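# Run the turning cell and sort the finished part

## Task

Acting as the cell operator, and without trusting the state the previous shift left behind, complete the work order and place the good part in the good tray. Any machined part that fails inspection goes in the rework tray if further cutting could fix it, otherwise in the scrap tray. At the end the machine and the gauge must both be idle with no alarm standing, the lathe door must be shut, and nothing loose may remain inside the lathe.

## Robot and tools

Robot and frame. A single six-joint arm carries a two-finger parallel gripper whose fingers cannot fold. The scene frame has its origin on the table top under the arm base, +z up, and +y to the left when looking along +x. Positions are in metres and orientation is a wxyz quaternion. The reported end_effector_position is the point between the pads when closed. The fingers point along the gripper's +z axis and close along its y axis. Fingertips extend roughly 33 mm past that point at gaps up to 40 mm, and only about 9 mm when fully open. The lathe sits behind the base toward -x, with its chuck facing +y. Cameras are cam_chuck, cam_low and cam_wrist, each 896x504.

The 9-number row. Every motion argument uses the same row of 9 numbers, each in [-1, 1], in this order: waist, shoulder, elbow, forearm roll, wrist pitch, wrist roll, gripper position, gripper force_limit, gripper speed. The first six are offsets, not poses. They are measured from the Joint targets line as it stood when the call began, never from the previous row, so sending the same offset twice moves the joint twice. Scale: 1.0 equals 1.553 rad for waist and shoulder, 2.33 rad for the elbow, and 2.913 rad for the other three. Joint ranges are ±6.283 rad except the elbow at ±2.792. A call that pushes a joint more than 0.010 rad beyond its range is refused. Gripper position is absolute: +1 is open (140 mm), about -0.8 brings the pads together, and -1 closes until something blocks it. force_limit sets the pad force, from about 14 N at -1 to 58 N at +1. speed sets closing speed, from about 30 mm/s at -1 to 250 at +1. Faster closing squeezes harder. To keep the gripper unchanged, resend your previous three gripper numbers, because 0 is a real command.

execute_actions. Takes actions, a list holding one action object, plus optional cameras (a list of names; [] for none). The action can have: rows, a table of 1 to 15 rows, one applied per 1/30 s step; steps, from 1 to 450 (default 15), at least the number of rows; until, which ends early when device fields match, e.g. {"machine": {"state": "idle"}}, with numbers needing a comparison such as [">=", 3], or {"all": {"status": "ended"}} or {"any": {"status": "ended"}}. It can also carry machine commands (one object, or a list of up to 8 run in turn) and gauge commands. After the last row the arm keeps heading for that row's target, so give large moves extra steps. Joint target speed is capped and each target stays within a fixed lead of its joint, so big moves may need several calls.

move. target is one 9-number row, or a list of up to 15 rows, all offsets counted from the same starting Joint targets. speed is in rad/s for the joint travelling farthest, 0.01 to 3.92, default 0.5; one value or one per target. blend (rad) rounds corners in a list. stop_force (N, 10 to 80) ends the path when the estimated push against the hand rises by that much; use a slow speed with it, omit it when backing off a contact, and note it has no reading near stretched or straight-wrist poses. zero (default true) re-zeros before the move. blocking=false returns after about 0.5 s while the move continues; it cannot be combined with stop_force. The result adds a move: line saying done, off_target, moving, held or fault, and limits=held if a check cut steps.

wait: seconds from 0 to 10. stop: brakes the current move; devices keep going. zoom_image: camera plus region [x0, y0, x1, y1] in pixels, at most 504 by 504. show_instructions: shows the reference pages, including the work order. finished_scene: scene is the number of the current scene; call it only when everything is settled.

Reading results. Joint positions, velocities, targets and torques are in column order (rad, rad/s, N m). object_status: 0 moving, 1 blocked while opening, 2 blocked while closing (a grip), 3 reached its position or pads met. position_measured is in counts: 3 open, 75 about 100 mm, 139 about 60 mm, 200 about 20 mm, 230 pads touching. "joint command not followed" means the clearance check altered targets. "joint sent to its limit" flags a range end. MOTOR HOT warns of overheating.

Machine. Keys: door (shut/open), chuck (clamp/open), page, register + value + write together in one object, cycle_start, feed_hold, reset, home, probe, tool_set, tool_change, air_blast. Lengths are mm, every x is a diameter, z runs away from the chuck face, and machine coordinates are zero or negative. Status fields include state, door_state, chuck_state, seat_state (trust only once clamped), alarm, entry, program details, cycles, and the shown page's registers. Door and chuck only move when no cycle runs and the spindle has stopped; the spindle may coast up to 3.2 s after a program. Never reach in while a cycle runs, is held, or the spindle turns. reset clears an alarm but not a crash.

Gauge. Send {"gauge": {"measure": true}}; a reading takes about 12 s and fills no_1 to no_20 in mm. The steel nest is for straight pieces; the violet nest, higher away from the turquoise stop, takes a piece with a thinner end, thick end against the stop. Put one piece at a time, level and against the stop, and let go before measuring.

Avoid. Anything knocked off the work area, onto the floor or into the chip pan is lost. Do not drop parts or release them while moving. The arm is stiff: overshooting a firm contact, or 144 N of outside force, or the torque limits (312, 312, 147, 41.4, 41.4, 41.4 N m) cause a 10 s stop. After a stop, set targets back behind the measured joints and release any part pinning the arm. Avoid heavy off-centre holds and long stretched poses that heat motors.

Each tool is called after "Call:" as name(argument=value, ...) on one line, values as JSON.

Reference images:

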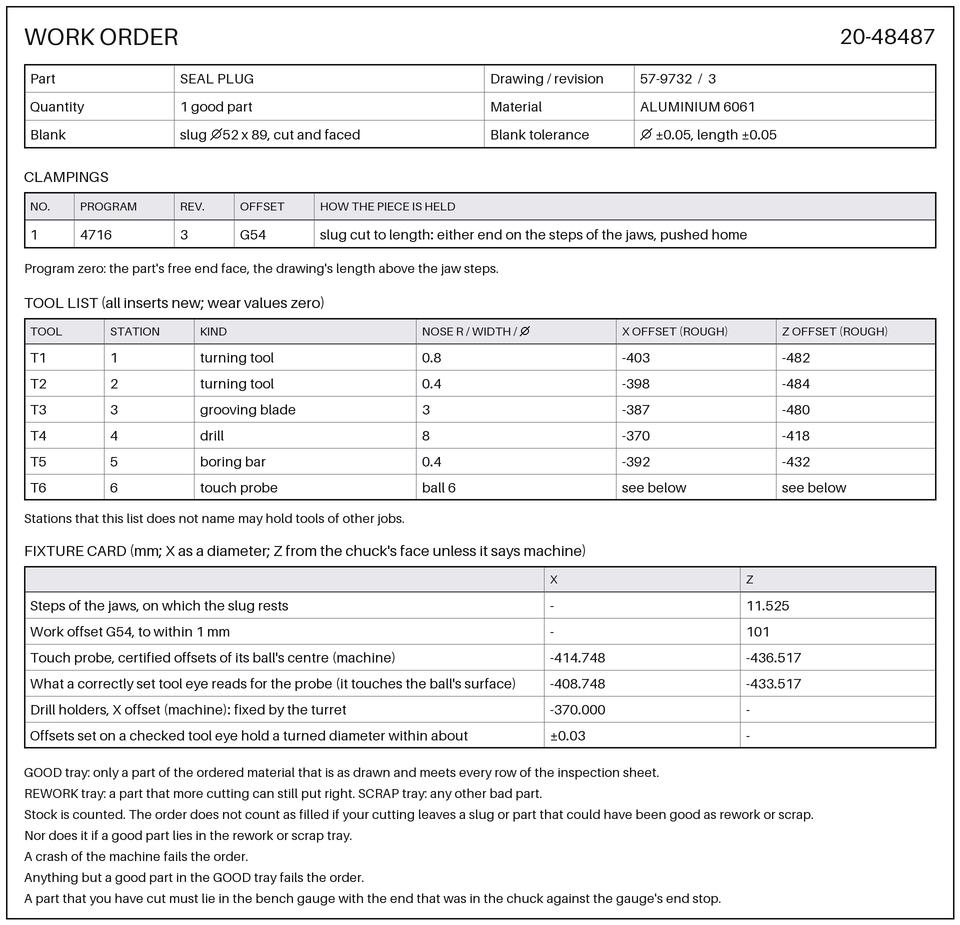

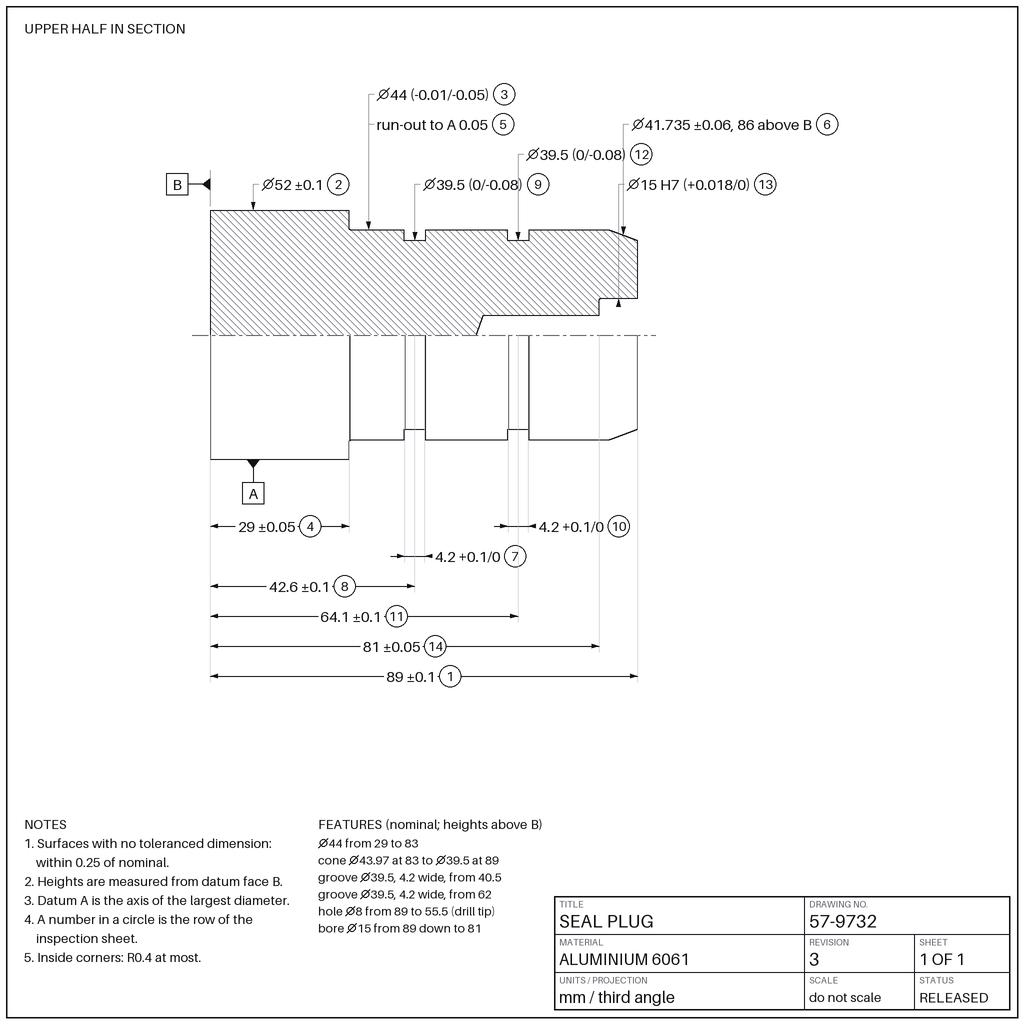

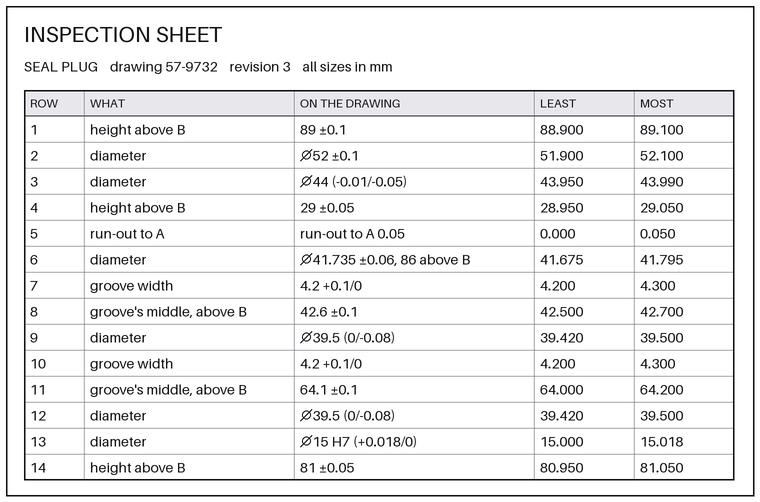

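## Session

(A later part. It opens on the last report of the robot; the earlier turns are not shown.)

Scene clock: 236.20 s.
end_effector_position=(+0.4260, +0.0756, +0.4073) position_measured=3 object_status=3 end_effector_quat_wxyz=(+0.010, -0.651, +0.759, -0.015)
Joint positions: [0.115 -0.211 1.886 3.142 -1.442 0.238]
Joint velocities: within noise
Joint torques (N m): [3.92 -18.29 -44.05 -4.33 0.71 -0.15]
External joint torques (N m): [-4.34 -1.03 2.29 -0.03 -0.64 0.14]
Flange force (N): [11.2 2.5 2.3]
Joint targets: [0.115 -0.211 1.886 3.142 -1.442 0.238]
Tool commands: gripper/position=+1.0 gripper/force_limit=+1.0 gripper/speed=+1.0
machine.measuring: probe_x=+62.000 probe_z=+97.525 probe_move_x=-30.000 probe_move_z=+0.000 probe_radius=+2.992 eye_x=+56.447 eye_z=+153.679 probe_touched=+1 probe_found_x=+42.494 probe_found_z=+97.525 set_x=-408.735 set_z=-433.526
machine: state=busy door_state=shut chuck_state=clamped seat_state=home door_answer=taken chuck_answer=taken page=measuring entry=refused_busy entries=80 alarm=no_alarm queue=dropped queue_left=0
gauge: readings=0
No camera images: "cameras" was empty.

Call:
execute_actions(actions=[{"steps":300,"until":{"machine":{"state":["!=","busy"]}}}], cameras=[])

Call:
execute_actions(actions=[{"machine":[{"register":"tool_call","value":2,"write":true},{"tool_change":true},{"tool_set":true}],"steps":450,"until":{"machine":{"queue":["!=","running"]}}}], cameras=[])

Call:
execute_actions(actions=[{"steps":300,"until":{"machine":{"state":["!=","busy"]}}}], cameras=[])

Call:
execute_actions(actions=[{"machine":[{"register":"tool_call","value":3,"write":true},{"tool_change":true},{"tool_set":true}],"steps":450,"until":{"machine":{"queue":["!=","running"]}}}], cameras=[])

Call:
execute_actions(actions=[{"steps":300,"until":{"machine":{"state":["!=","busy"]}}}], cameras=[])

Call:
execute_actions(actions=[{"machine":[{"register":"tool_call","value":4,"write":true},{"tool_change":true},{"tool_set":true}],"steps":450,"until":{"machine":{"queue":["!=","running"]}}}], cameras=[])

Call:
execute_actions(actions=[{"steps":300,"until":{"machine":{"state":["!=","busy"]}}}], cameras=[])

Call:
execute_actions(actions=[{"machine":[{"register":"tool_call","value":5,"write":true},{"tool_change":true},{"tool_set":true}],"steps":450,"until":{"machine":{"queue":["!=","running"]}}}], cameras=[])

Call:
execute_actions(actions=[{"steps":300,"until":{"machine":{"state":["!=","busy"]}}}], cameras=[])

Scene clock: 257.57 s.
end_effector_position=(+0.4260, +0.0756, +0.4073) position_measured=3 object_status=3 end_effector_quat_wxyz=(+0.010, -0.651, +0.759, -0.015)
Joint positions: [0.115 -0.211 1.886 3.142 -1.442 0.238]
Joint velocities: within noise
Joint torques (N m): [4.21 -17.81 -44.06 -4.28 0.68 -0.08]
External joint torques (N m): [-4.54 -1.61 2.29 -0.07 -0.61 0.08]
Flange force (N): [12.0 3.2 2.3]
Joint targets: [0.115 -0.211 1.886 3.142 -1.442 0.238]
Tool commands: gripper/position=+1.0 gripper/force_limit=+1.0 gripper/speed=+1.0
machine.measuring: probe_x=+62.000 probe_z=+97.525 probe_move_x=-30.000 probe_move_z=+0.000 probe_radius=+2.992 eye_x=+56.447 eye_z=+153.679 probe_touched=+1 probe_found_x=+42.494 probe_found_z=+97.525 set_x=-402.949 set_z=-481.580
machine: state=done door_state=shut chuck_state=clamped seat_state=home door_answer=taken chuck_answer=taken page=measuring entry=refused_busy entries=80 alarm=no_alarm queue=dropped queue_left=0
gauge: readings=0
No camera images: "cameras" was empty.

Scene clock: 272.77 s.
end_effector_position=(+0.4260, +0.0756, +0.4073) position_measured=3 object_status=3 end_effector_quat_wxyz=(+0.010, -0.651, +0.759, -0.015)
Joint positions: [0.115 -0.211 1.886 3.142 -1.442 0.238]
Joint velocities: within noise
Joint torques (N m): [4.22 -18.14 -43.97 -4.31 0.63 -0.16]
External joint torques (N m): [-4.72 -1.13 2.37 -0.04 -0.57 0.16]
Flange force (N): [12.0 2.5 2.6]
Joint targets: [0.115 -0.211 1.886 3.142 -1.442 0.238]
Tool commands: gripper/position=+1.0 gripper/force_limit=+1.0 gripper/speed=+1.0
machine.measuring: probe_x=+62.000 probe_z=+97.525 probe_move_x=-30.000 probe_move_z=+0.000 probe_radius=+2.992 eye_x=+56.447 eye_z=+153.679 probe_touched=+1 probe_found_x=+42.494 probe_found_z=+97.525 set_x=-402.949 set_z=-481.580
machine: state=busy door_state=shut chuck_state=clamped seat_state=home door_answer=taken chuck_answer=taken page=measuring entry=taken entries=83 alarm=no_alarm queue=running queue_left=0
gauge: readings=0
No camera images: "cameras" was empty.

Scene clock: 276.37 s.
end_effector_position=(+0.4260, +0.0756, +0.4073) position_measured=3 object_status=3 end_effector_quat_wxyz=(+0.010, -0.651, +0.759, -0.015)
Joint positions: [0.115 -0.211 1.886 3.142 -1.442 0.238]
Joint velocities: within noise
Joint torques (N m): [4.29 -18.24 -43.91 -4.33 0.68 -0.14]
External joint torques (N m): [-4.65 -1.02 2.34 -0.01 -0.62 0.13]
Flange force (N): [11.9 2.3 2.5]
Joint targets: [0.115 -0.211 1.886 3.142 -1.442 0.238]
Tool commands: gripper/position=+1.0 gripper/force_limit=+1.0 gripper/speed=+1.0
machine.measuring: probe_x=+62.000 probe_z=+97.525 probe_move_x=-30.000 probe_move_z=+0.000 probe_radius=+2.992 eye_x=+56.447 eye_z=+153.679 probe_touched=+1 probe_found_x=+42.494 probe_found_z=+97.525 set_x=-397.811 set_z=-484.275
machine: state=done door_state=shut chuck_state=clamped seat_state=home door_answer=taken chuck_answer=taken page=measuring entry=taken entries=83 alarm=no_alarm queue=done queue_left=0
gauge: readings=0
No camera images: "cameras" was empty.

Scene clock: 291.57 s.
end_effector_position=(+0.4260, +0.0756, +0.4073) position_measured=3 object_status=3 end_effector_quat_wxyz=(+0.010, -0.651, +0.759, -0.015)
Joint positions: [0.115 -0.211 1.886 3.142 -1.442 0.238]
Joint velocities: within noise
Joint torques (N m): [4.09 -18.09 -44.09 -4.31 0.72 -0.15]
External joint torques (N m): [-4.45 -1.3 2.41 -0.04 -0.66 0.15]
Flange force (N): [11.6 3.0 2.4]
Joint targets: [0.115 -0.211 1.886 3.142 -1.442 0.238]
Tool commands: gripper/position=+1.0 gripper/force_limit=+1.0 gripper/speed=+1.0
machine.measuring: probe_x=+62.000 probe_z=+97.525 probe_move_x=-30.000 probe_move_z=+0.000 probe_radius=+2.992 eye_x=+56.447 eye_z=+153.679 probe_touched=+1 probe_found_x=+42.494 probe_found_z=+97.525 set_x=-397.811 set_z=-484.275
machine: state=busy door_state=shut chuck_state=clamped seat_state=home door_answer=taken chuck_answer=taken page=measuring entry=taken entries=86 alarm=no_alarm queue=running queue_left=0
gauge: readings=0
No camera images: "cameras" was empty.

Scene clock: 295.03 s.
end_effector_position=(+0.4260, +0.0756, +0.4073) position_measured=3 object_status=3 end_effector_quat_wxyz=(+0.010, -0.651, +0.759, -0.015)
Joint positions: [0.115 -0.211 1.886 3.142 -1.442 0.238]
Joint velocities: within noise
Joint torques (N m): [4.12 -18.01 -43.92 -4.34 0.7 -0.11]
External joint torques (N m): [-4.57 -1.36 2.13 -0.03 -0.63 0.11]
Flange force (N): [11.8 2.6 2.0]
Joint targets: [0.115 -0.211 1.886 3.142 -1.442 0.238]
Tool commands: gripper/position=+1.0 gripper/force_limit=+1.0 gripper/speed=+1.0
machine.measuring: probe_x=+62.000 probe_z=+97.525 probe_move_x=-30.000 probe_move_z=+0.000 probe_radius=+2.992 eye_x=+56.447 eye_z=+153.679 probe_touched=+1 probe_found_x=+42.494 probe_found_z=+97.525 set_x=-386.653 set_z=-479.587
machine: state=done door_state=shut chuck_state=clamped seat_state=home door_answer=taken chuck_answer=taken page=measuring entry=taken entries=86 alarm=no_alarm queue=done queue_left=0
gauge: readings=0
No camera images: "cameras" was empty.

Scene clock: 310.17 s.
end_effector_position=(+0.4260, +0.0756, +0.4073) position_measured=3 object_status=3 end_effector_quat_wxyz=(+0.010, -0.651, +0.759, -0.015)
Joint positions: [0.115 -0.211 1.886 3.142 -1.442 0.238]
Joint velocities: within noise
Joint torques (N m): [4.29 -17.98 -44.02 -4.31 0.69 -0.1]
External joint torques (N m): [-4.68 -1.28 2.45 -0.03 -0.63 0.09]
Flange force (N): [12.2 2.9 2.6]
Joint targets: [0.115 -0.211 1.886 3.142 -1.442 0.238]
Tool commands: gripper/position=+1.0 gripper/force_limit=+1.0 gripper/speed=+1.0
machine.measuring: probe_x=+62.000 probe_z=+97.525 probe_move_x=-30.000 probe_move_z=+0.000 probe_radius=+2.992 eye_x=+56.447 eye_z=+153.679 probe_touched=+1 probe_found_x=+42.494 probe_found_z=+97.525 set_x=+0.000 set_z=-417.627
machine: state=done door_state=shut chuck_state=clamped seat_state=home door_answer=taken chuck_answer=taken page=measuring entry=taken entries=89 alarm=no_alarm queue=done queue_left=0
gauge: readings=0
No camera images: "cameras" was empty.

Scene clock: 310.40 s.
end_effector_position=(+0.4260, +0.0756, +0.4073) position_measured=3 object_status=3 end_effector_quat_wxyz=(+0.010, -0.651, +0.759, -0.015)
Joint positions: [0.115 -0.211 1.886 3.142 -1.442 0.238]
Joint velocities: within noise
Joint torques (N m): [4.16 -17.94 -44.07 -4.32 0.71 -0.12]
External joint torques (N m): [-4.68 -1.42 2.31 -0.05 -0.64 0.12]
Flange force (N): [12.2 2.9 2.3]
Joint targets: [0.115 -0.211 1.886 3.142 -1.442 0.238]
Tool commands: gripper/position=+1.0 gripper/force_limit=+1.0 gripper/speed=+1.0
machine.measuring: probe_x=+62.000 probe_z=+97.525 probe_move_x=-30.000 probe_move_z=+0.000 probe_radius=+2.992 eye_x=+56.447 eye_z=+153.679 probe_touched=+1 probe_found_x=+42.494 probe_found_z=+97.525 set_x=+0.000 set_z=-417.627
machine: state=done door_state=shut chuck_state=clamped seat_state=home door_answer=taken chuck_answer=taken page=measuring entry=taken entries=89 alarm=no_alarm queue=done queue_left=0
gauge: readings=0
No camera images: "cameras" was empty.

Scene clock: 325.60 s.
end_effector_position=(+0.4260, +0.0756, +0.4073) position_measured=3 object_status=3 end_effector_quat_wxyz=(+0.010, -0.651, +0.759, -0.015)
Joint positions: [0.115 -0.211 1.886 3.142 -1.442 0.238]
Joint velocities: within noise
Joint torques (N m): [3.88 -18.2 -44.07 -4.34 0.73 -0.1]
External joint torques (N m): [-4.44 -1.07 2.32 -0.02 -0.66 0.09]
Flange force (N): [11.5 2.5 2.3]
Joint targets: [0.115 -0.211 1.886 3.142 -1.442 0.238]
Tool commands: gripper/position=+1.0 gripper/force_limit=+1.0 gripper/speed=+1.0
machine.measuring: probe_x=+62.000 probe_z=+97.525 probe_move_x=-30.000 probe_move_z=+0.000 probe_radius=+2.992 eye_x=+56.447 eye_z=+153.679 probe_touched=+1 probe_found_x=+42.494 probe_found_z=+97.525 set_x=+0.000 set_z=-417.627
machine: state=busy door_state=shut chuck_state=clamped seat_state=home door_answer=taken chuck_answer=taken page=measuring entry=taken entries=92 alarm=no_alarm queue=running queue_left=0
gauge: readings=0
No camera images: "cameras" was empty.

Scene clock: 327.93 s.
end_effector_position=(+0.4260, +0.0756, +0.4073) position_measured=3 object_status=3 end_effector_quat_wxyz=(+0.010, -0.651, +0.759, -0.015)
Joint positions: [0.115 -0.211 1.886 3.142 -1.442 0.238]
Joint velocities: within noise
Joint torques (N m): [3.94 -17.99 -44.07 -4.29 0.72 -0.13]
External joint torques (N m): [-4.32 -1.3 2.43 -0.06 -0.66 0.13]
Flange force (N): [11.3 3.1 2.5]
Joint targets: [0.115 -0.211 1.886 3.142 -1.442 0.238]
Tool commands: gripper/position=+1.0 gripper/force_limit=+1.0 gripper/speed=+1.0
machine.measuring: probe_x=+62.000 probe_z=+97.525 probe_move_x=-30.000 probe_move_z=+0.000 probe_radius=+2.992 eye_x=+56.447 eye_z=+153.679 probe_touched=+1 probe_found_x=+42.494 probe_found_z=+97.525 set_x=-391.809 set_z=-431.571
machine: state=done door_state=shut chuck_state=clamped seat_state=home door_answer=taken chuck_answer=taken page=measuring entry=taken entries=92 alarm=no_alarm queue=done queue_left=0
gauge: readings=0
No camera images: "cameras" was empty.

Call:
execute_actions(actions=[{"machine":[{"home":true},{"door":"open"}],"steps":300,"until":{"machine":{"door_state":"open"}}}], cameras=["cam_chuck","cam_low"])

Call:
zoom_image(camera="cam_chuck", region=[300, 180, 560, 400])

Call:
zoom_image(camera="cam_low", region=[200, 150, 650, 400])

Scene clock: 341.13 s.
end_effector_position=(+0.4260, +0.0756, +0.4073) position_measured=3 object_status=3 end_effector_quat_wxyz=(+0.010, -0.651, +0.759, -0.015)
Joint positions: [0.115 -0.211 1.886 3.142 -1.442 0.238]
Joint velocities: within noise
Joint torques (N m): [3.93 -18.09 -44 -4.28 0.72 -0.08]
External joint torques (N m): [-4.52 -1.24 2.26 -0.09 -0.65 0.08]
Flange force (N): [11.8 2.6 2.2]
Joint targets: [0.115 -0.211 1.886 3.142 -1.442 0.238]
Tool commands: gripper/position=+1.0 gripper/force_limit=+1.0 gripper/speed=+1.0
machine.measuring: probe_x=+62.000 probe_z=+97.525 probe_move_x=-30.000 probe_move_z=+0.000 probe_radius=+2.992 eye_x=+56.447 eye_z=+153.679 probe_touched=+1 probe_found_x=+42.494 probe_found_z=+97.525 set_x=-391.809 set_z=-431.571
machine: state=done door_state=open chuck_state=clamped seat_state=home door_answer=taken chuck_answer=taken page=measuring entry=taken entries=93 alarm=no_alarm queue=running queue_left=0
gauge: readings=0
Images, in order (width x height): cam_chuck 896x504, cam_low 896x504.

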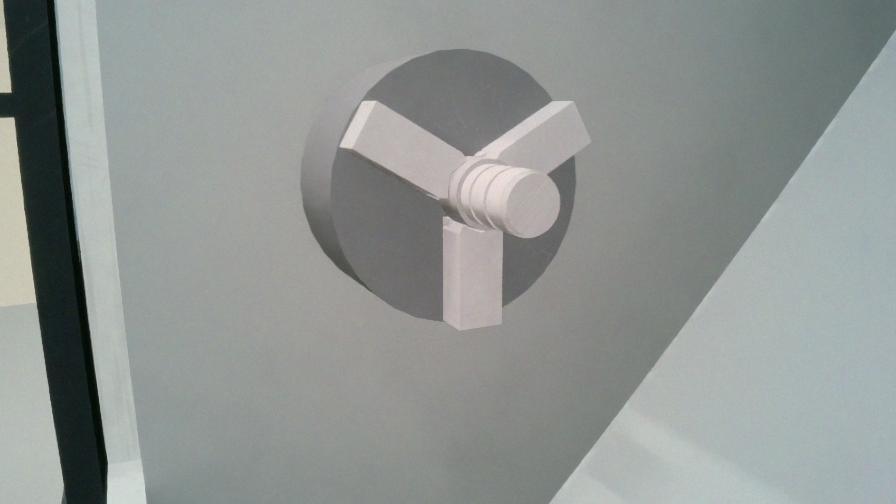

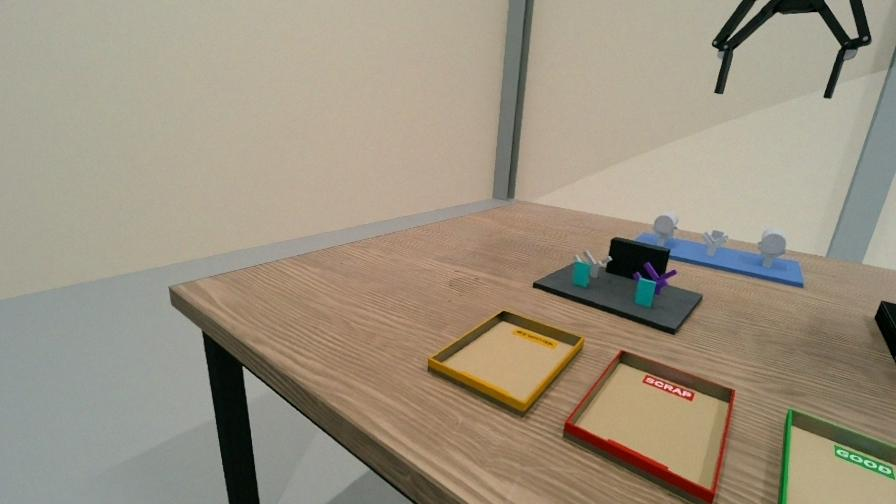

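Scaled by 1.938 from the camera's 896x504 image, which has a finer 1280x720 frame.

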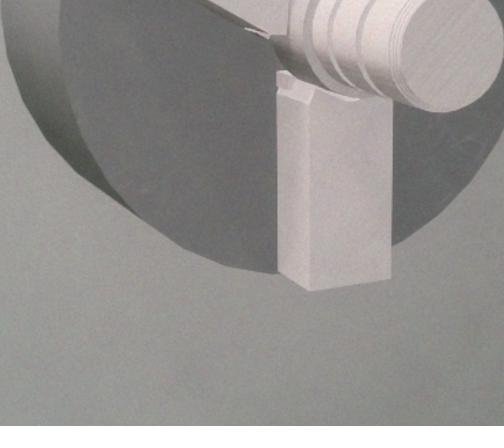

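Scaled by 1.120 from the camera's 896x504 image, which has a finer 1280x720 frame.

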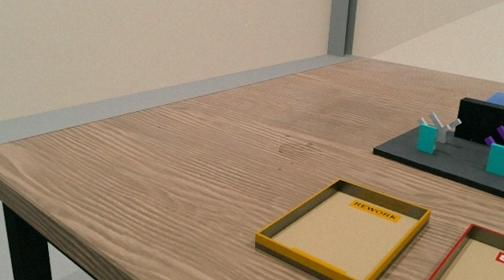

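Call:
zoom_image(camera="cam_chuck", region=[430, 140, 580, 250])

Call:
zoom_image(camera="cam_low", region=[620, 200, 820, 300])

Scaled by 3.360 from the camera's 896x504 image, which has a finer 1280x720 frame.

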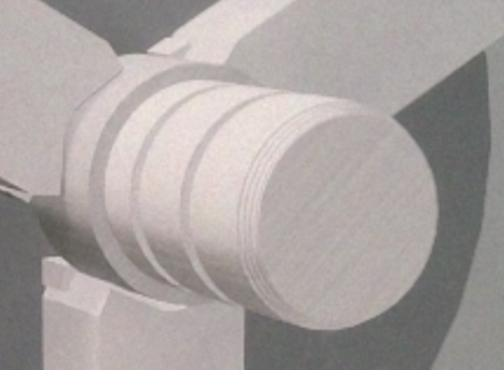

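Scaled by 2.520 from the camera's 896x504 image, which has a finer 1280x720 frame.

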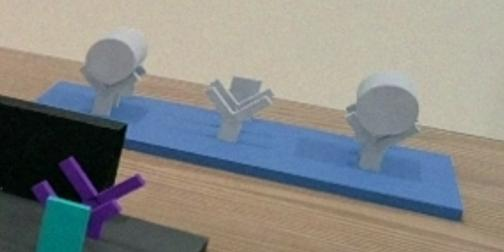

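Call:
execute_actions(actions=[], cameras=["cam_wrist"])

Call:
zoom_image(camera="cam_wrist", region=[200, 80, 450, 230])

Scene clock: 362.27 s.
end_effector_position=(+0.4260, +0.0756, +0.4073) position_measured=3 object_status=3 end_effector_quat_wxyz=(+0.010, -0.651, +0.759, -0.015)
Joint positions: [0.115 -0.211 1.886 3.142 -1.442 0.238]
Joint velocities: within noise
Joint torques (N m): [4.19 -17.79 -44.03 -4.33 0.7 -0.11]
External joint torques (N m): [-4.57 -1.64 2.18 -0.04 -0.62 0.1]
Flange force (N): [12.0 3.1 2.1]
Joint targets: [0.115 -0.211 1.886 3.142 -1.442 0.238]
Tool commands: gripper/position=+1.0 gripper/force_limit=+1.0 gripper/speed=+1.0
machine.measuring: probe_x=+62.000 probe_z=+97.525 probe_move_x=-30.000 probe_move_z=+0.000 probe_radius=+2.992 eye_x=+56.447 eye_z=+153.679 probe_touched=+1 probe_found_x=+42.494 probe_found_z=+97.525 set_x=-391.809 set_z=-431.571
machine: state=done door_state=open chuck_state=clamped seat_state=home door_answer=taken chuck_answer=taken page=measuring entry=taken entries=93 alarm=no_alarm queue=done queue_left=0
gauge: readings=0
camera_calibration:
cam_wrist: T_world_to_cam=[[-0.988459, 0.140282, -0.0571821, 0.446103], [0.112713, 0.933244, 0.341102, -0.257182], [0.101215, 0.330721, -0.938285, 0.459489], [0, 0, 0, 1]] pos_world=[0.423435, 0.0254712, 0.544366]
Images, in order (width x height): cam_wrist 896x504.

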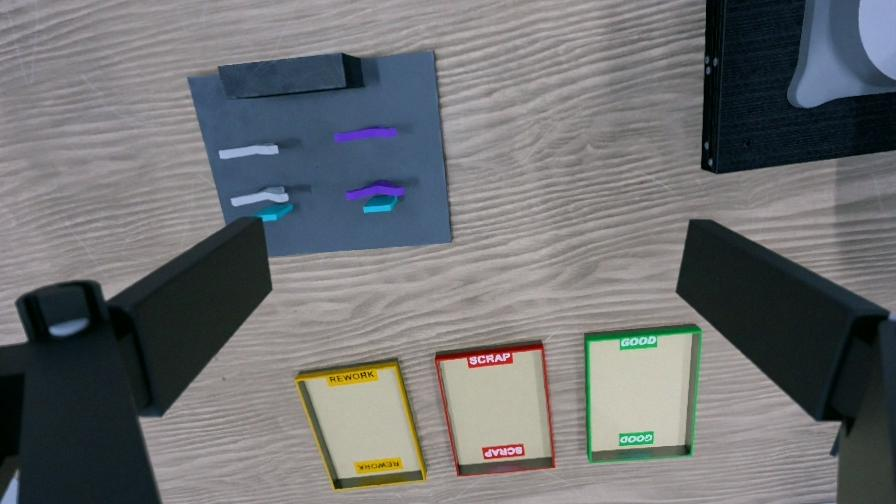

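Scaled by 2.016 from the camera's 896x504 image, which has a finer 1280x720 frame.

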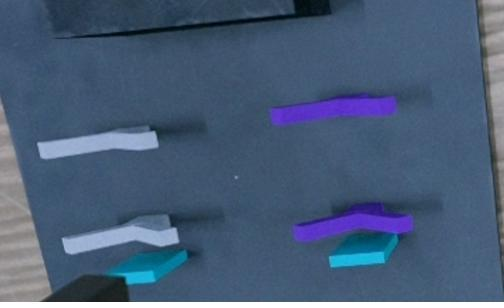

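Call:
execute_actions(actions=[{"machine":[{"door":"shut"},{"register":"tool_call","value":6,"write":true},{"tool_change":true}],"steps":450,"until":{"machine":{"queue":["!=","running"]}}}], cameras=[])

Call:
execute_actions(actions=[{"machine":[{"register":"probe_move_x","value":0,"write":true},{"register":"probe_move_z","value":-14,"write":true},{"register":"probe_x","value":10,"write":true},{"register":"probe_z","value":108,"write":true},{"probe":true}],"steps":450,"until":{"machine":{"queue":["!=","running"]}}}], cameras=[])

Call:
execute_actions(actions=[{"machine":[{"register":"probe_x","value":8.5,"write":true},{"register":"probe_move_z","value":-18,"write":true},{"probe":true}],"steps":450,"until":{"machine":{"queue":["!=","running"]}}}], cameras=[])

Scene clock: 396.27 s.
end_effector_position=(+0.4260, +0.0756, +0.4073) position_measured=3 object_status=3 end_effector_quat_wxyz=(+0.010, -0.651, +0.759, -0.015)
Joint positions: [0.115 -0.211 1.886 3.142 -1.442 0.238]
Joint velocities: within noise
Joint torques (N m): [3.79 -18.2 -44.03 -4.32 0.71 -0.1]
External joint torques (N m): [-4.21 -1.13 2.38 -0.03 -0.65 0.1]
Flange force (N): [11.0 2.8 2.4]
Joint targets: [0.115 -0.211 1.886 3.142 -1.442 0.238]
Tool commands: gripper/position=+1.0 gripper/force_limit=+1.0 gripper/speed=+1.0
machine.measuring: probe_x=+62.000 probe_z=+97.525 probe_move_x=-30.000 probe_move_z=+0.000 probe_radius=+2.992 eye_x=+56.447 eye_z=+153.679 probe_touched=+1 probe_found_x=+42.494 probe_found_z=+97.525 set_x=-391.809 set_z=-431.571
machine: state=done door_state=shut chuck_state=clamped seat_state=home door_answer=taken chuck_answer=taken page=measuring entry=taken entries=95 alarm=no_alarm queue=done queue_left=0
gauge: readings=0
No camera images: "cameras" was empty.

Scene clock: 402.90 s.
end_effector_position=(+0.4260, +0.0756, +0.4073) position_measured=3 object_status=3 end_effector_quat_wxyz=(+0.010, -0.651, +0.759, -0.015)
Joint positions: [0.115 -0.211 1.886 3.142 -1.442 0.238]
Joint velocities: within noise
Joint torques (N m): [4.11 -17.94 -44.03 -4.33 0.69 -0.1]
External joint torques (N m): [-4.42 -1.38 2.45 -0.01 -0.63 0.1]
Flange force (N): [11.7 3.1 2.5]
Joint targets: [0.115 -0.211 1.886 3.142 -1.442 0.238]
Tool commands: gripper/position=+1.0 gripper/force_limit=+1.0 gripper/speed=+1.0
machine.measuring: probe_x=+10.000 probe_z=+108.000 probe_move_x=+0.000 probe_move_z=-14.000 probe_radius=+2.992 eye_x=+56.447 eye_z=+153.679 probe_touched=+1 probe_found_x=+10.000 probe_found_z=+98.524 set_x=-391.809 set_z=-431.571
machine: state=done door_state=shut chuck_state=clamped seat_state=home door_answer=taken chuck_answer=taken page=measuring entry=taken entries=100 alarm=no_alarm queue=done queue_left=0
gauge: readings=0
No camera images: "cameras" was empty.

Scene clock: 409.90 s.
end_effector_position=(+0.4260, +0.0756, +0.4073) position_measured=3 object_status=3 end_effector_quat_wxyz=(+0.010, -0.651, +0.759, -0.015)
Joint positions: [0.115 -0.211 1.886 3.142 -1.442 0.238]
Joint velocities: within noise
Joint torques (N m): [4.08 -18.09 -43.97 -4.33 0.68 -0.1]
External joint torques (N m): [-4.56 -1.19 2.39 -0.01 -0.62 0.1]
Flange force (N): [11.9 2.7 2.5]
Joint targets: [0.115 -0.211 1.886 3.142 -1.442 0.238]
Tool commands: gripper/position=+1.0 gripper/force_limit=+1.0 gripper/speed=+1.0
machine.measuring: probe_x=+8.500 probe_z=+108.000 probe_move_x=+0.000 probe_move_z=-18.000 probe_radius=+2.992 eye_x=+56.447 eye_z=+153.679 probe_touched=+1 probe_found_x=+8.500 probe_found_z=+92.521 set_x=-391.809 set_z=-431.571
machine: state=done door_state=shut chuck_state=clamped seat_state=home door_answer=taken chuck_answer=taken page=measuring entry=taken entries=103 alarm=no_alarm queue=done queue_left=0
gauge: readings=0
No camera images: "cameras" was empty.

Call:
execute_actions(actions=[{"machine":[{"register":"probe_x","value":9.4,"write":true},{"register":"probe_move_z","value":-18,"write":true},{"probe":true}],"steps":450,"until":{"machine":{"queue":["!=","running"]}}}], cameras=[])

Call:
execute_actions(actions=[{"machine":[{"register":"probe_x","value":-10,"write":true},{"register":"probe_move_z","value":-18,"write":true},{"probe":true}],"steps":450,"until":{"machine":{"queue":["!=","running"]}}}], cameras=[])

Call:
execute_actions(actions=[{"machine":[{"register":"probe_x","value":12,"write":true},{"register":"probe_move_z","value":-18,"write":true},{"probe":true}],"steps":450,"until":{"machine":{"queue":["!=","running"]}}}], cameras=[])

Scene clock: 425.87 s.
end_effector_position=(+0.4260, +0.0756, +0.4073) position_measured=3 object_status=3 end_effector_quat_wxyz=(+0.010, -0.651, +0.759, -0.015)
Joint positions: [0.115 -0.211 1.886 3.142 -1.442 0.238]
Joint velocities: within noise
Joint torques (N m): [4.01 -17.95 -43.99 -4.34 0.69 -0.1]
External joint torques (N m): [-4.61 -1.32 2.35 -0.02 -0.63 0.1]
Flange force (N): [12.0 2.8 2.4]
Joint targets: [0.115 -0.211 1.886 3.142 -1.442 0.238]
Tool commands: gripper/position=+1.0 gripper/force_limit=+1.0 gripper/speed=+1.0
machine.measuring: probe_x=+9.400 probe_z=+108.000 probe_move_x=+0.000 probe_move_z=-18.000 probe_radius=+2.992 eye_x=+56.447 eye_z=+153.679 probe_touched=+1 probe_found_x=+9.400 probe_found_z=+98.523 set_x=-391.809 set_z=-431.571
machine: state=done door_state=shut chuck_state=clamped seat_state=home door_answer=taken chuck_answer=taken page=measuring entry=taken entries=106 alarm=no_alarm queue=done queue_left=0
gauge: readings=0
No camera images: "cameras" was empty.

Scene clock: 432.27 s.
end_effector_position=(+0.4260, +0.0756, +0.4073) position_measured=3 object_status=3 end_effector_quat_wxyz=(+0.010, -0.651, +0.759, -0.015)
Joint positions: [0.115 -0.211 1.886 3.142 -1.442 0.238]
Joint velocities: within noise
Joint torques (N m): [4.01 -18 -43.94 -4.33 0.71 -0.07]
External joint torques (N m): [-4.48 -1.25 2.38 -0.02 -0.64 0.07]
Flange force (N): [11.8 2.8 2.4]
Joint targets: [0.115 -0.211 1.886 3.142 -1.442 0.238]
Tool commands: gripper/position=+1.0 gripper/force_limit=+1.0 gripper/speed=+1.0
machine.measuring: probe_x=-10.000 probe_z=+108.000 probe_move_x=+0.000 probe_move_z=-18.000 probe_radius=+2.992 eye_x=+56.447 eye_z=+153.679 probe_touched=+1 probe_found_x=-10.000 probe_found_z=+98.525 set_x=-391.809 set_z=-431.571
machine: state=done door_state=shut chuck_state=clamped seat_state=home door_answer=taken chuck_answer=taken page=measuring entry=taken entries=109 alarm=no_alarm queue=done queue_left=0
gauge: readings=0
No camera images: "cameras" was empty.

Scene clock: 438.33 s.
end_effector_position=(+0.4260, +0.0756, +0.4073) position_measured=3 object_status=3 end_effector_quat_wxyz=(+0.010, -0.651, +0.759, -0.015)
Joint positions: [0.115 -0.211 1.886 3.142 -1.442 0.238]
Joint velocities: within noise
Joint torques (N m): [3.92 -17.92 -44.03 -4.34 0.73 -0.13]
External joint torques (N m): [-4.27 -1.35 2.39 -0.01 -0.66 0.13]
Flange force (N): [11.2 3.1 2.4]
Joint targets: [0.115 -0.211 1.886 3.142 -1.442 0.238]
Tool commands: gripper/position=+1.0 gripper/force_limit=+1.0 gripper/speed=+1.0
machine.measuring: probe_x=+12.000 probe_z=+108.000 probe_move_x=+0.000 probe_move_z=-18.000 probe_radius=+2.992 eye_x=+56.447 eye_z=+153.679 probe_touched=+1 probe_found_x=+12.000 probe_found_z=+99.796 set_x=-391.809 set_z=-431.571
machine: state=done door_state=shut chuck_state=clamped seat_state=home door_answer=taken chuck_answer=taken page=measuring entry=taken entries=112 alarm=no_alarm queue=done queue_left=0
gauge: readings=0
No camera images: "cameras" was empty.

Call:
execute_actions(actions=[{"machine":[{"register":"probe_x","value":9.0,"write":true},{"register":"probe_move_z","value":-18,"write":true},{"probe":true}],"steps":450,"until":{"machine":{"queue":["!=","running"]}}}], cameras=[])

Call:
execute_actions(actions=[{"machine":[{"register":"probe_x","value":9.2,"write":true},{"register":"probe_move_z","value":-18,"write":true},{"probe":true}],"steps":450,"until":{"machine":{"queue":["!=","running"]}}}], cameras=[])

Call:
execute_actions(actions=[{"machine":[{"register":"probe_x","value":8.8,"write":true},{"register":"probe_move_z","value":-18,"write":true},{"probe":true}],"steps":450,"until":{"machine":{"queue":["!=","running"]}}}], cameras=[])

Scene clock: 466.73 s.
end_effector_position=(+0.4260, +0.0756, +0.4073) position_measured=3 object_status=3 end_effector_quat_wxyz=(+0.010, -0.651, +0.759, -0.015)
Joint positions: [0.115 -0.211 1.886 3.142 -1.442 0.238]
Joint velocities: within noise
Joint torques (N m): [4.04 -17.99 -43.95 -4.32 0.7 -0.08]
External joint torques (N m): [-4.43 -1.28 2.4 -0.01 -0.63 0.08]
Flange force (N): [11.7 2.9 2.5]
Joint targets: [0.115 -0.211 1.886 3.142 -1.442 0.238]
Tool commands: gripper/position=+1.0 gripper/force_limit=+1.0 gripper/speed=+1.0
machine.measuring: probe_x=+9.000 probe_z=+108.000 probe_move_x=+0.000 probe_move_z=-18.000 probe_radius=+2.992 eye_x=+56.447 eye_z=+153.679 probe_touched=+1 probe_found_x=+9.000 probe_found_z=+92.520 set_x=-391.809 set_z=-431.571
machine: state=done door_state=shut chuck_state=clamped seat_state=home door_answer=taken chuck_answer=taken page=measuring entry=taken entries=115 alarm=no_alarm queue=done queue_left=0
gauge: readings=0
No camera images: "cameras" was empty.

Scene clock: 473.07 s.
end_effector_position=(+0.4260, +0.0756, +0.4073) position_measured=3 object_status=3 end_effector_quat_wxyz=(+0.010, -0.651, +0.759, -0.015)
Joint positions: [0.115 -0.211 1.886 3.142 -1.442 0.238]
Joint velocities: within noise
Joint torques (N m): [3.95 -18.08 -43.9 -4.32 0.72 -0.11]
External joint torques (N m): [-4.48 -1.16 2.26 -0.03 -0.65 0.11]
Flange force (N): [11.6 2.5 2.2]
Joint targets: [0.115 -0.211 1.886 3.142 -1.442 0.238]
Tool commands: gripper/position=+1.0 gripper/force_limit=+1.0 gripper/speed=+1.0
machine.measuring: probe_x=+9.200 probe_z=+108.000 probe_move_x=+0.000 probe_move_z=-18.000 probe_radius=+2.992 eye_x=+56.447 eye_z=+153.679 probe_touched=+1 probe_found_x=+9.200 probe_found_z=+97.762 set_x=-391.809 set_z=-431.571
machine: state=done door_state=shut chuck_state=clamped seat_state=home door_answer=taken chuck_answer=taken page=measuring entry=taken entries=118 alarm=no_alarm queue=done queue_left=0
gauge: readings=0
No camera images: "cameras" was empty.

Scene clock: 480.07 s.
end_effector_position=(+0.4260, +0.0756, +0.4073) position_measured=3 object_status=3 end_effector_quat_wxyz=(+0.010, -0.651, +0.759, -0.015)
Joint positions: [0.115 -0.211 1.886 3.142 -1.442 0.238]
Joint velocities: within noise
Joint torques (N m): [4.07 -18.08 -43.99 -4.32 0.72 -0.1]
External joint torques (N m): [-4.44 -1.32 2.2 -0.04 -0.65 0.1]
Flange force (N): [11.6 2.7 2.1]
Joint targets: [0.115 -0.211 1.886 3.142 -1.442 0.238]
Tool commands: gripper/position=+1.0 gripper/force_limit=+1.0 gripper/speed=+1.0
machine.measuring: probe_x=+8.800 probe_z=+108.000 probe_move_x=+0.000 probe_move_z=-18.000 probe_radius=+2.992 eye_x=+56.447 eye_z=+153.679 probe_touched=+1 probe_found_x=+8.800 probe_found_z=+92.522 set_x=-391.809 set_z=-431.571
machine: state=done door_state=shut chuck_state=clamped seat_state=home door_answer=taken chuck_answer=taken page=measuring entry=taken entries=121 alarm=no_alarm queue=done queue_left=0
gauge: readings=0
No camera images: "cameras" was empty.

Call:
execute_actions(actions=[{"machine":[{"register":"probe_x","value":9.05,"write":true},{"register":"probe_move_z","value":-18,"write":true},{"probe":true}],"steps":450,"until":{"machine":{"queue":["!=","running"]}}}], cameras=[])

Call:
execute_actions(actions=[{"machine":[{"register":"probe_x","value":9.02,"write":true},{"register":"probe_move_z","value":-18,"write":true},{"probe":true}],"steps":450,"until":{"machine":{"queue":["!=","running"]}}}], cameras=[])

Call:
execute_actions(actions=[{"machine":[{"register":"probe_x","value":9.1,"write":true},{"register":"probe_move_z","value":-18,"write":true},{"probe":true}],"steps":450,"until":{"machine":{"queue":["!=","running"]}}}], cameras=[])

Scene clock: 503.20 s.
end_effector_position=(+0.4260, +0.0756, +0.4073) position_measured=3 object_status=3 end_effector_quat_wxyz=(+0.010, -0.651, +0.759, -0.015)
Joint positions: [0.115 -0.211 1.886 3.142 -1.442 0.238]
Joint velocities: within noise
Joint torques (N m): [4.17 -18.12 -43.97 -4.31 0.69 -0.09]
External joint torques (N m): [-4.48 -1.15 2.4 -0.02 -0.63 0.09]
Flange force (N): [11.7 2.7 2.5]
Joint targets: [0.115 -0.211 1.886 3.142 -1.442 0.238]
Tool commands: gripper/position=+1.0 gripper/force_limit=+1.0 gripper/speed=+1.0
machine.measuring: probe_x=+9.050 probe_z=+108.000 probe_move_x=+0.000 probe_move_z=-18.000 probe_radius=+2.992 eye_x=+56.447 eye_z=+153.679 probe_touched=+1 probe_found_x=+9.050 probe_found_z=+97.759 set_x=-391.809 set_z=-431.571
machine: state=done door_state=shut chuck_state=clamped seat_state=home door_answer=taken chuck_answer=taken page=measuring entry=taken entries=124 alarm=no_alarm queue=done queue_left=0
gauge: readings=0
No camera images: "cameras" was empty.

Scene clock: 510.20 s.
end_effector_position=(+0.4260, +0.0756, +0.4073) position_measured=3 object_status=3 end_effector_quat_wxyz=(+0.010, -0.651, +0.759, -0.015)
Joint positions: [0.115 -0.211 1.886 3.142 -1.442 0.238]
Joint velocities: within noise
Joint torques (N m): [4.16 -17.92 -43.96 -4.32 0.7 -0.11]
External joint torques (N m): [-4.55 -1.42 2.33 -0.02 -0.64 0.11]
Flange force (N): [11.9 3.0 2.3]
Joint targets: [0.115 -0.211 1.886 3.142 -1.442 0.238]
Tool commands: gripper/position=+1.0 gripper/force_limit=+1.0 gripper/speed=+1.0
machine.measuring: probe_x=+9.020 probe_z=+108.000 probe_move_x=+0.000 probe_move_z=-18.000 probe_radius=+2.992 eye_x=+56.447 eye_z=+153.679 probe_touched=+1 probe_found_x=+9.020 probe_found_z=+92.524 set_x=-391.809 set_z=-431.571
machine: state=done door_state=shut chuck_state=clamped seat_state=home door_answer=taken chuck_answer=taken page=measuring entry=taken entries=127 alarm=no_alarm queue=done queue_left=0
gauge: readings=0
No camera images: "cameras" was empty.

Scene clock: 516.53 s.
end_effector_position=(+0.4260, +0.0756, +0.4073) position_measured=3 object_status=3 end_effector_quat_wxyz=(+0.010, -0.651, +0.759, -0.015)
Joint positions: [0.115 -0.211 1.886 3.142 -1.442 0.238]
Joint velocities: within noise
Joint torques (N m): [4.09 -18.28 -44.04 -4.34 0.73 -0.1]
External joint torques (N m): [-4.54 -1.04 2.33 -0.02 -0.66 0.1]
Flange force (N): [11.7 2.4 2.3]
Joint targets: [0.115 -0.211 1.886 3.142 -1.442 0.238]
Tool commands: gripper/position=+1.0 gripper/force_limit=+1.0 gripper/speed=+1.0
machine.measuring: probe_x=+9.100 probe_z=+108.000 probe_move_x=+0.000 probe_move_z=-18.000 probe_radius=+2.992 eye_x=+56.447 eye_z=+153.679 probe_touched=+1 probe_found_x=+9.100 probe_found_z=+97.758 set_x=-391.809 set_z=-431.571
machine: state=done door_state=shut chuck_state=clamped seat_state=home door_answer=taken chuck_answer=taken page=measuring entry=taken entries=130 alarm=no_alarm queue=done queue_left=0
gauge: readings=0
No camera images: "cameras" was empty.

Call:
execute_actions(actions=[{"machine":[{"register":"probe_x","value":9.03,"write":true},{"register":"probe_move_z","value":-18,"write":true},{"probe":true}],"steps":450,"until":{"machine":{"queue":["!=","running"]}}}], cameras=[])

Call:
execute_actions(actions=[{"machine":[{"register":"probe_x","value":50.338,"write":true},{"register":"probe_move_z","value":-18,"write":true},{"probe":true}],"steps":450,"until":{"machine":{"queue":["!=","running"]}}}], cameras=[])

Call:
execute_actions(actions=[{"machine":[{"register":"probe_x","value":50.328,"write":true},{"register":"probe_move_z","value":-75,"write":true},{"probe":true}],"steps":450,"until":{"machine":{"queue":["!=","running"]}}}], cameras=[])

Scene clock: 533.07 s.
end_effector_position=(+0.4260, +0.0756, +0.4073) position_measured=3 object_status=3 end_effector_quat_wxyz=(+0.010, -0.651, +0.759, -0.015)
Joint positions: [0.115 -0.211 1.886 3.142 -1.442 0.238]
Joint velocities: within noise
Joint torques (N m): [4.15 -18.27 -43.97 -4.35 0.73 -0.1]
External joint torques (N m): [-4.62 -0.95 2.41 0.01 -0.67 0.1]
Flange force (N): [11.9 2.3 2.5]
Joint targets: [0.115 -0.211 1.886 3.142 -1.442 0.238]
Tool commands: gripper/position=+1.0 gripper/force_limit=+1.0 gripper/speed=+1.0
machine.measuring: probe_x=+9.030 probe_z=+108.000 probe_move_x=+0.000 probe_move_z=-18.000 probe_radius=+2.992 eye_x=+56.447 eye_z=+153.679 probe_touched=+1 probe_found_x=+9.030 probe_found_z=+92.522 set_x=-391.809 set_z=-431.571
machine: state=done door_state=shut chuck_state=clamped seat_state=home door_answer=taken chuck_answer=taken page=measuring entry=taken entries=133 alarm=no_alarm queue=done queue_left=0
gauge: readings=0
No camera images: "cameras" was empty.

Scene clock: 539.13 s.
end_effector_position=(+0.4260, +0.0756, +0.4073) position_measured=3 object_status=3 end_effector_quat_wxyz=(+0.010, -0.651, +0.759, -0.015)
Joint positions: [0.115 -0.211 1.886 3.142 -1.442 0.238]
Joint velocities: within noise
Joint torques (N m): [3.9 -18.06 -43.96 -4.3 0.7 -0.14]
External joint torques (N m): [-4.33 -1.26 2.3 -0.05 -0.64 0.13]
Flange force (N): [11.3 2.8 2.3]
Joint targets: [0.115 -0.211 1.886 3.142 -1.442 0.238]
Tool commands: gripper/position=+1.0 gripper/force_limit=+1.0 gripper/speed=+1.0
machine.measuring: probe_x=+50.338 probe_z=+108.000 probe_move_x=+0.000 probe_move_z=-18.000 probe_radius=+2.992 eye_x=+56.447 eye_z=+153.679 probe_touched=+0 probe_found_x=+0.000 probe_found_z=+0.000 set_x=-391.809 set_z=-431.571
machine: state=alarm door_state=shut chuck_state=clamped seat_state=home door_answer=taken chuck_answer=taken page=measuring entry=taken entries=136 alarm=probe_no_touch queue=dropped queue_left=0
gauge: readings=0
No camera images: "cameras" was empty.

Scene clock: 539.60 s.
end_effector_position=(+0.4260, +0.0756, +0.4073) position_measured=3 object_status=3 end_effector_quat_wxyz=(+0.010, -0.651, +0.759, -0.015)
Joint positions: [0.115 -0.211 1.886 3.142 -1.442 0.238]
Joint velocities: within noise
Joint torques (N m): [3.91 -17.92 -43.97 -4.3 0.71 -0.12]
External joint torques (N m): [-4.23 -1.49 2.26 -0.06 -0.64 0.12]
Flange force (N): [11.2 3.2 2.2]
Joint targets: [0.115 -0.211 1.886 3.142 -1.442 0.238]
Tool commands: gripper/position=+1.0 gripper/force_limit=+1.0 gripper/speed=+1.0
machine.measuring: probe_x=+50.328 probe_z=+108.000 probe_move_x=+0.000 probe_move_z=-18.000 probe_radius=+2.992 eye_x=+56.447 eye_z=+153.679 probe_touched=+0 probe_found_x=+0.000 probe_found_z=+0.000 set_x=-391.809 set_z=-431.571
machine: state=alarm door_state=shut chuck_state=clamped seat_state=home door_answer=taken chuck_answer=taken page=measuring entry=refused_out_of_range entries=138 alarm=probe_no_touch queue=dropped queue_left=0
gauge: readings=0
No camera images: "cameras" was empty.

Call:
execute_actions(actions=[{"machine":[{"reset":true},{"register":"probe_x","value":50.328,"write":true},{"register":"probe_move_z","value":-20,"write":true},{"probe":true}],"steps":450,"until":{"machine":{"queue":["!=","running"]}}}], cameras=[])

Call:
execute_actions(actions=[{"machine":[{"reset":true},{"register":"probe_x","value":9.04,"write":true},{"register":"probe_move_z","value":-18,"write":true},{"probe":true}],"steps":450,"until":{"machine":{"queue":["!=","running"]}}}], cameras=[])

Call:
execute_actions(actions=[{"machine":[{"reset":true},{"register":"probe_x","value":50.318,"write":true},{"register":"probe_move_z","value":-20,"write":true},{"probe":true}],"steps":450,"until":{"machine":{"queue":["!=","running"]}}}], cameras=[])

Call:
execute_actions(actions=[{"machine":[{"reset":true},{"register":"probe_x","value":50.308,"write":true},{"register":"probe_move_z","value":-20,"write":true},{"probe":true}],"steps":450,"until":{"machine":{"queue":["!=","running"]}}}], cameras=[])

Scene clock: 558.97 s.
end_effector_position=(+0.4260, +0.0756, +0.4073) position_measured=3 object_status=3 end_effector_quat_wxyz=(+0.010, -0.651, +0.759, -0.015)
Joint positions: [0.115 -0.211 1.886 3.142 -1.442 0.238]
Joint velocities: within noise
Joint torques (N m): [4.07 -17.98 -43.95 -4.3 0.68 -0.1]
External joint torques (N m): [-4.45 -1.39 2.19 -0.05 -0.61 0.09]
Flange force (N): [11.6 2.8 2.1]
Joint targets: [0.115 -0.211 1.886 3.142 -1.442 0.238]
Tool commands: gripper/position=+1.0 gripper/force_limit=+1.0 gripper/speed=+1.0
machine.measuring: probe_x=+50.328 probe_z=+108.000 probe_move_x=+0.000 probe_move_z=-20.000 probe_radius=+2.992 eye_x=+56.447 eye_z=+153.679 probe_touched=+1 probe_found_x=+50.328 probe_found_z=+91.894 set_x=-391.809 set_z=-431.571
machine: state=done door_state=shut chuck_state=clamped seat_state=home door_answer=taken chuck_answer=taken page=measuring entry=taken entries=142 alarm=no_alarm queue=done queue_left=0
gauge: readings=0
No camera images: "cameras" was empty.

Scene clock: 565.50 s.
end_effector_position=(+0.4260, +0.0756, +0.4073) position_measured=3 object_status=3 end_effector_quat_wxyz=(+0.010, -0.651, +0.759, -0.015)
Joint positions: [0.115 -0.211 1.886 3.142 -1.442 0.238]
Joint velocities: within noise
Joint torques (N m): [4.02 -18.05 -44.04 -4.34 0.72 -0.13]
External joint torques (N m): [-4.55 -1.22 2.36 -0.02 -0.65 0.13]
Flange force (N): [11.8 2.7 2.4]
Joint targets: [0.115 -0.211 1.886 3.142 -1.442 0.238]
Tool commands: gripper/position=+1.0 gripper/force_limit=+1.0 gripper/speed=+1.0
machine.measuring: probe_x=+9.040 probe_z=+108.000 probe_move_x=+0.000 probe_move_z=-18.000 probe_radius=+2.992 eye_x=+56.447 eye_z=+153.679 probe_touched=+1 probe_found_x=+9.040 probe_found_z=+97.760 set_x=-391.809 set_z=-431.571
machine: state=done door_state=shut chuck_state=clamped seat_state=home door_answer=taken chuck_answer=taken page=measuring entry=taken entries=146 alarm=no_alarm queue=done queue_left=0
gauge: readings=0
No camera images: "cameras" was empty.

Scene clock: 572.47 s.
end_effector_position=(+0.4260, +0.0756, +0.4073) position_measured=3 object_status=3 end_effector_quat_wxyz=(+0.010, -0.651, +0.759, -0.015)
Joint positions: [0.115 -0.211 1.886 3.142 -1.442 0.238]
Joint velocities: within noise
Joint torques (N m): [3.91 -17.92 -43.95 -4.31 0.71 -0.1]
External joint torques (N m): [-4.32 -1.42 2.22 -0.04 -0.64 0.1]
Flange force (N): [11.4 3.0 2.1]
Joint targets: [0.115 -0.211 1.886 3.142 -1.442 0.238]
Tool commands: gripper/position=+1.0 gripper/force_limit=+1.0 gripper/speed=+1.0
machine.measuring: probe_x=+50.318 probe_z=+108.000 probe_move_x=+0.000 probe_move_z=-20.000 probe_radius=+2.992 eye_x=+56.447 eye_z=+153.679 probe_touched=+1 probe_found_x=+50.318 probe_found_z=+91.901 set_x=-391.809 set_z=-431.571
machine: state=done door_state=shut chuck_state=clamped seat_state=home door_answer=taken chuck_answer=taken page=measuring entry=taken entries=150 alarm=no_alarm queue=done queue_left=0
gauge: readings=0
No camera images: "cameras" was empty.

Scene clock: 579.43 s.
end_effector_position=(+0.4260, +0.0756, +0.4073) position_measured=3 object_status=3 end_effector_quat_wxyz=(+0.010, -0.651, +0.759, -0.015)
Joint positions: [0.115 -0.211 1.886 3.142 -1.442 0.238]
Joint velocities: within noise
Joint torques (N m): [4.34 -18.12 -43.91 -4.32 0.71 -0.09]
External joint torques (N m): [-4.85 -1.13 2.21 -0.04 -0.64 0.09]
Flange force (N): [12.5 2.2 2.2]
Joint targets: [0.115 -0.211 1.886 3.142 -1.442 0.238]
Tool commands: gripper/position=+1.0 gripper/force_limit=+1.0 gripper/speed=+1.0
machine.measuring: probe_x=+50.308 probe_z=+108.000 probe_move_x=+0.000 probe_move_z=-20.000 probe_radius=+2.992 eye_x=+56.447 eye_z=+153.679 probe_touched=+1 probe_found_x=+50.308 probe_found_z=+91.908 set_x=-391.809 set_z=-431.571
machine: state=done door_state=shut chuck_state=clamped seat_state=home door_answer=taken chuck_answer=taken page=measuring entry=taken entries=154 alarm=no_alarm queue=done queue_left=0
gauge: readings=0
No camera images: "cameras" was empty.


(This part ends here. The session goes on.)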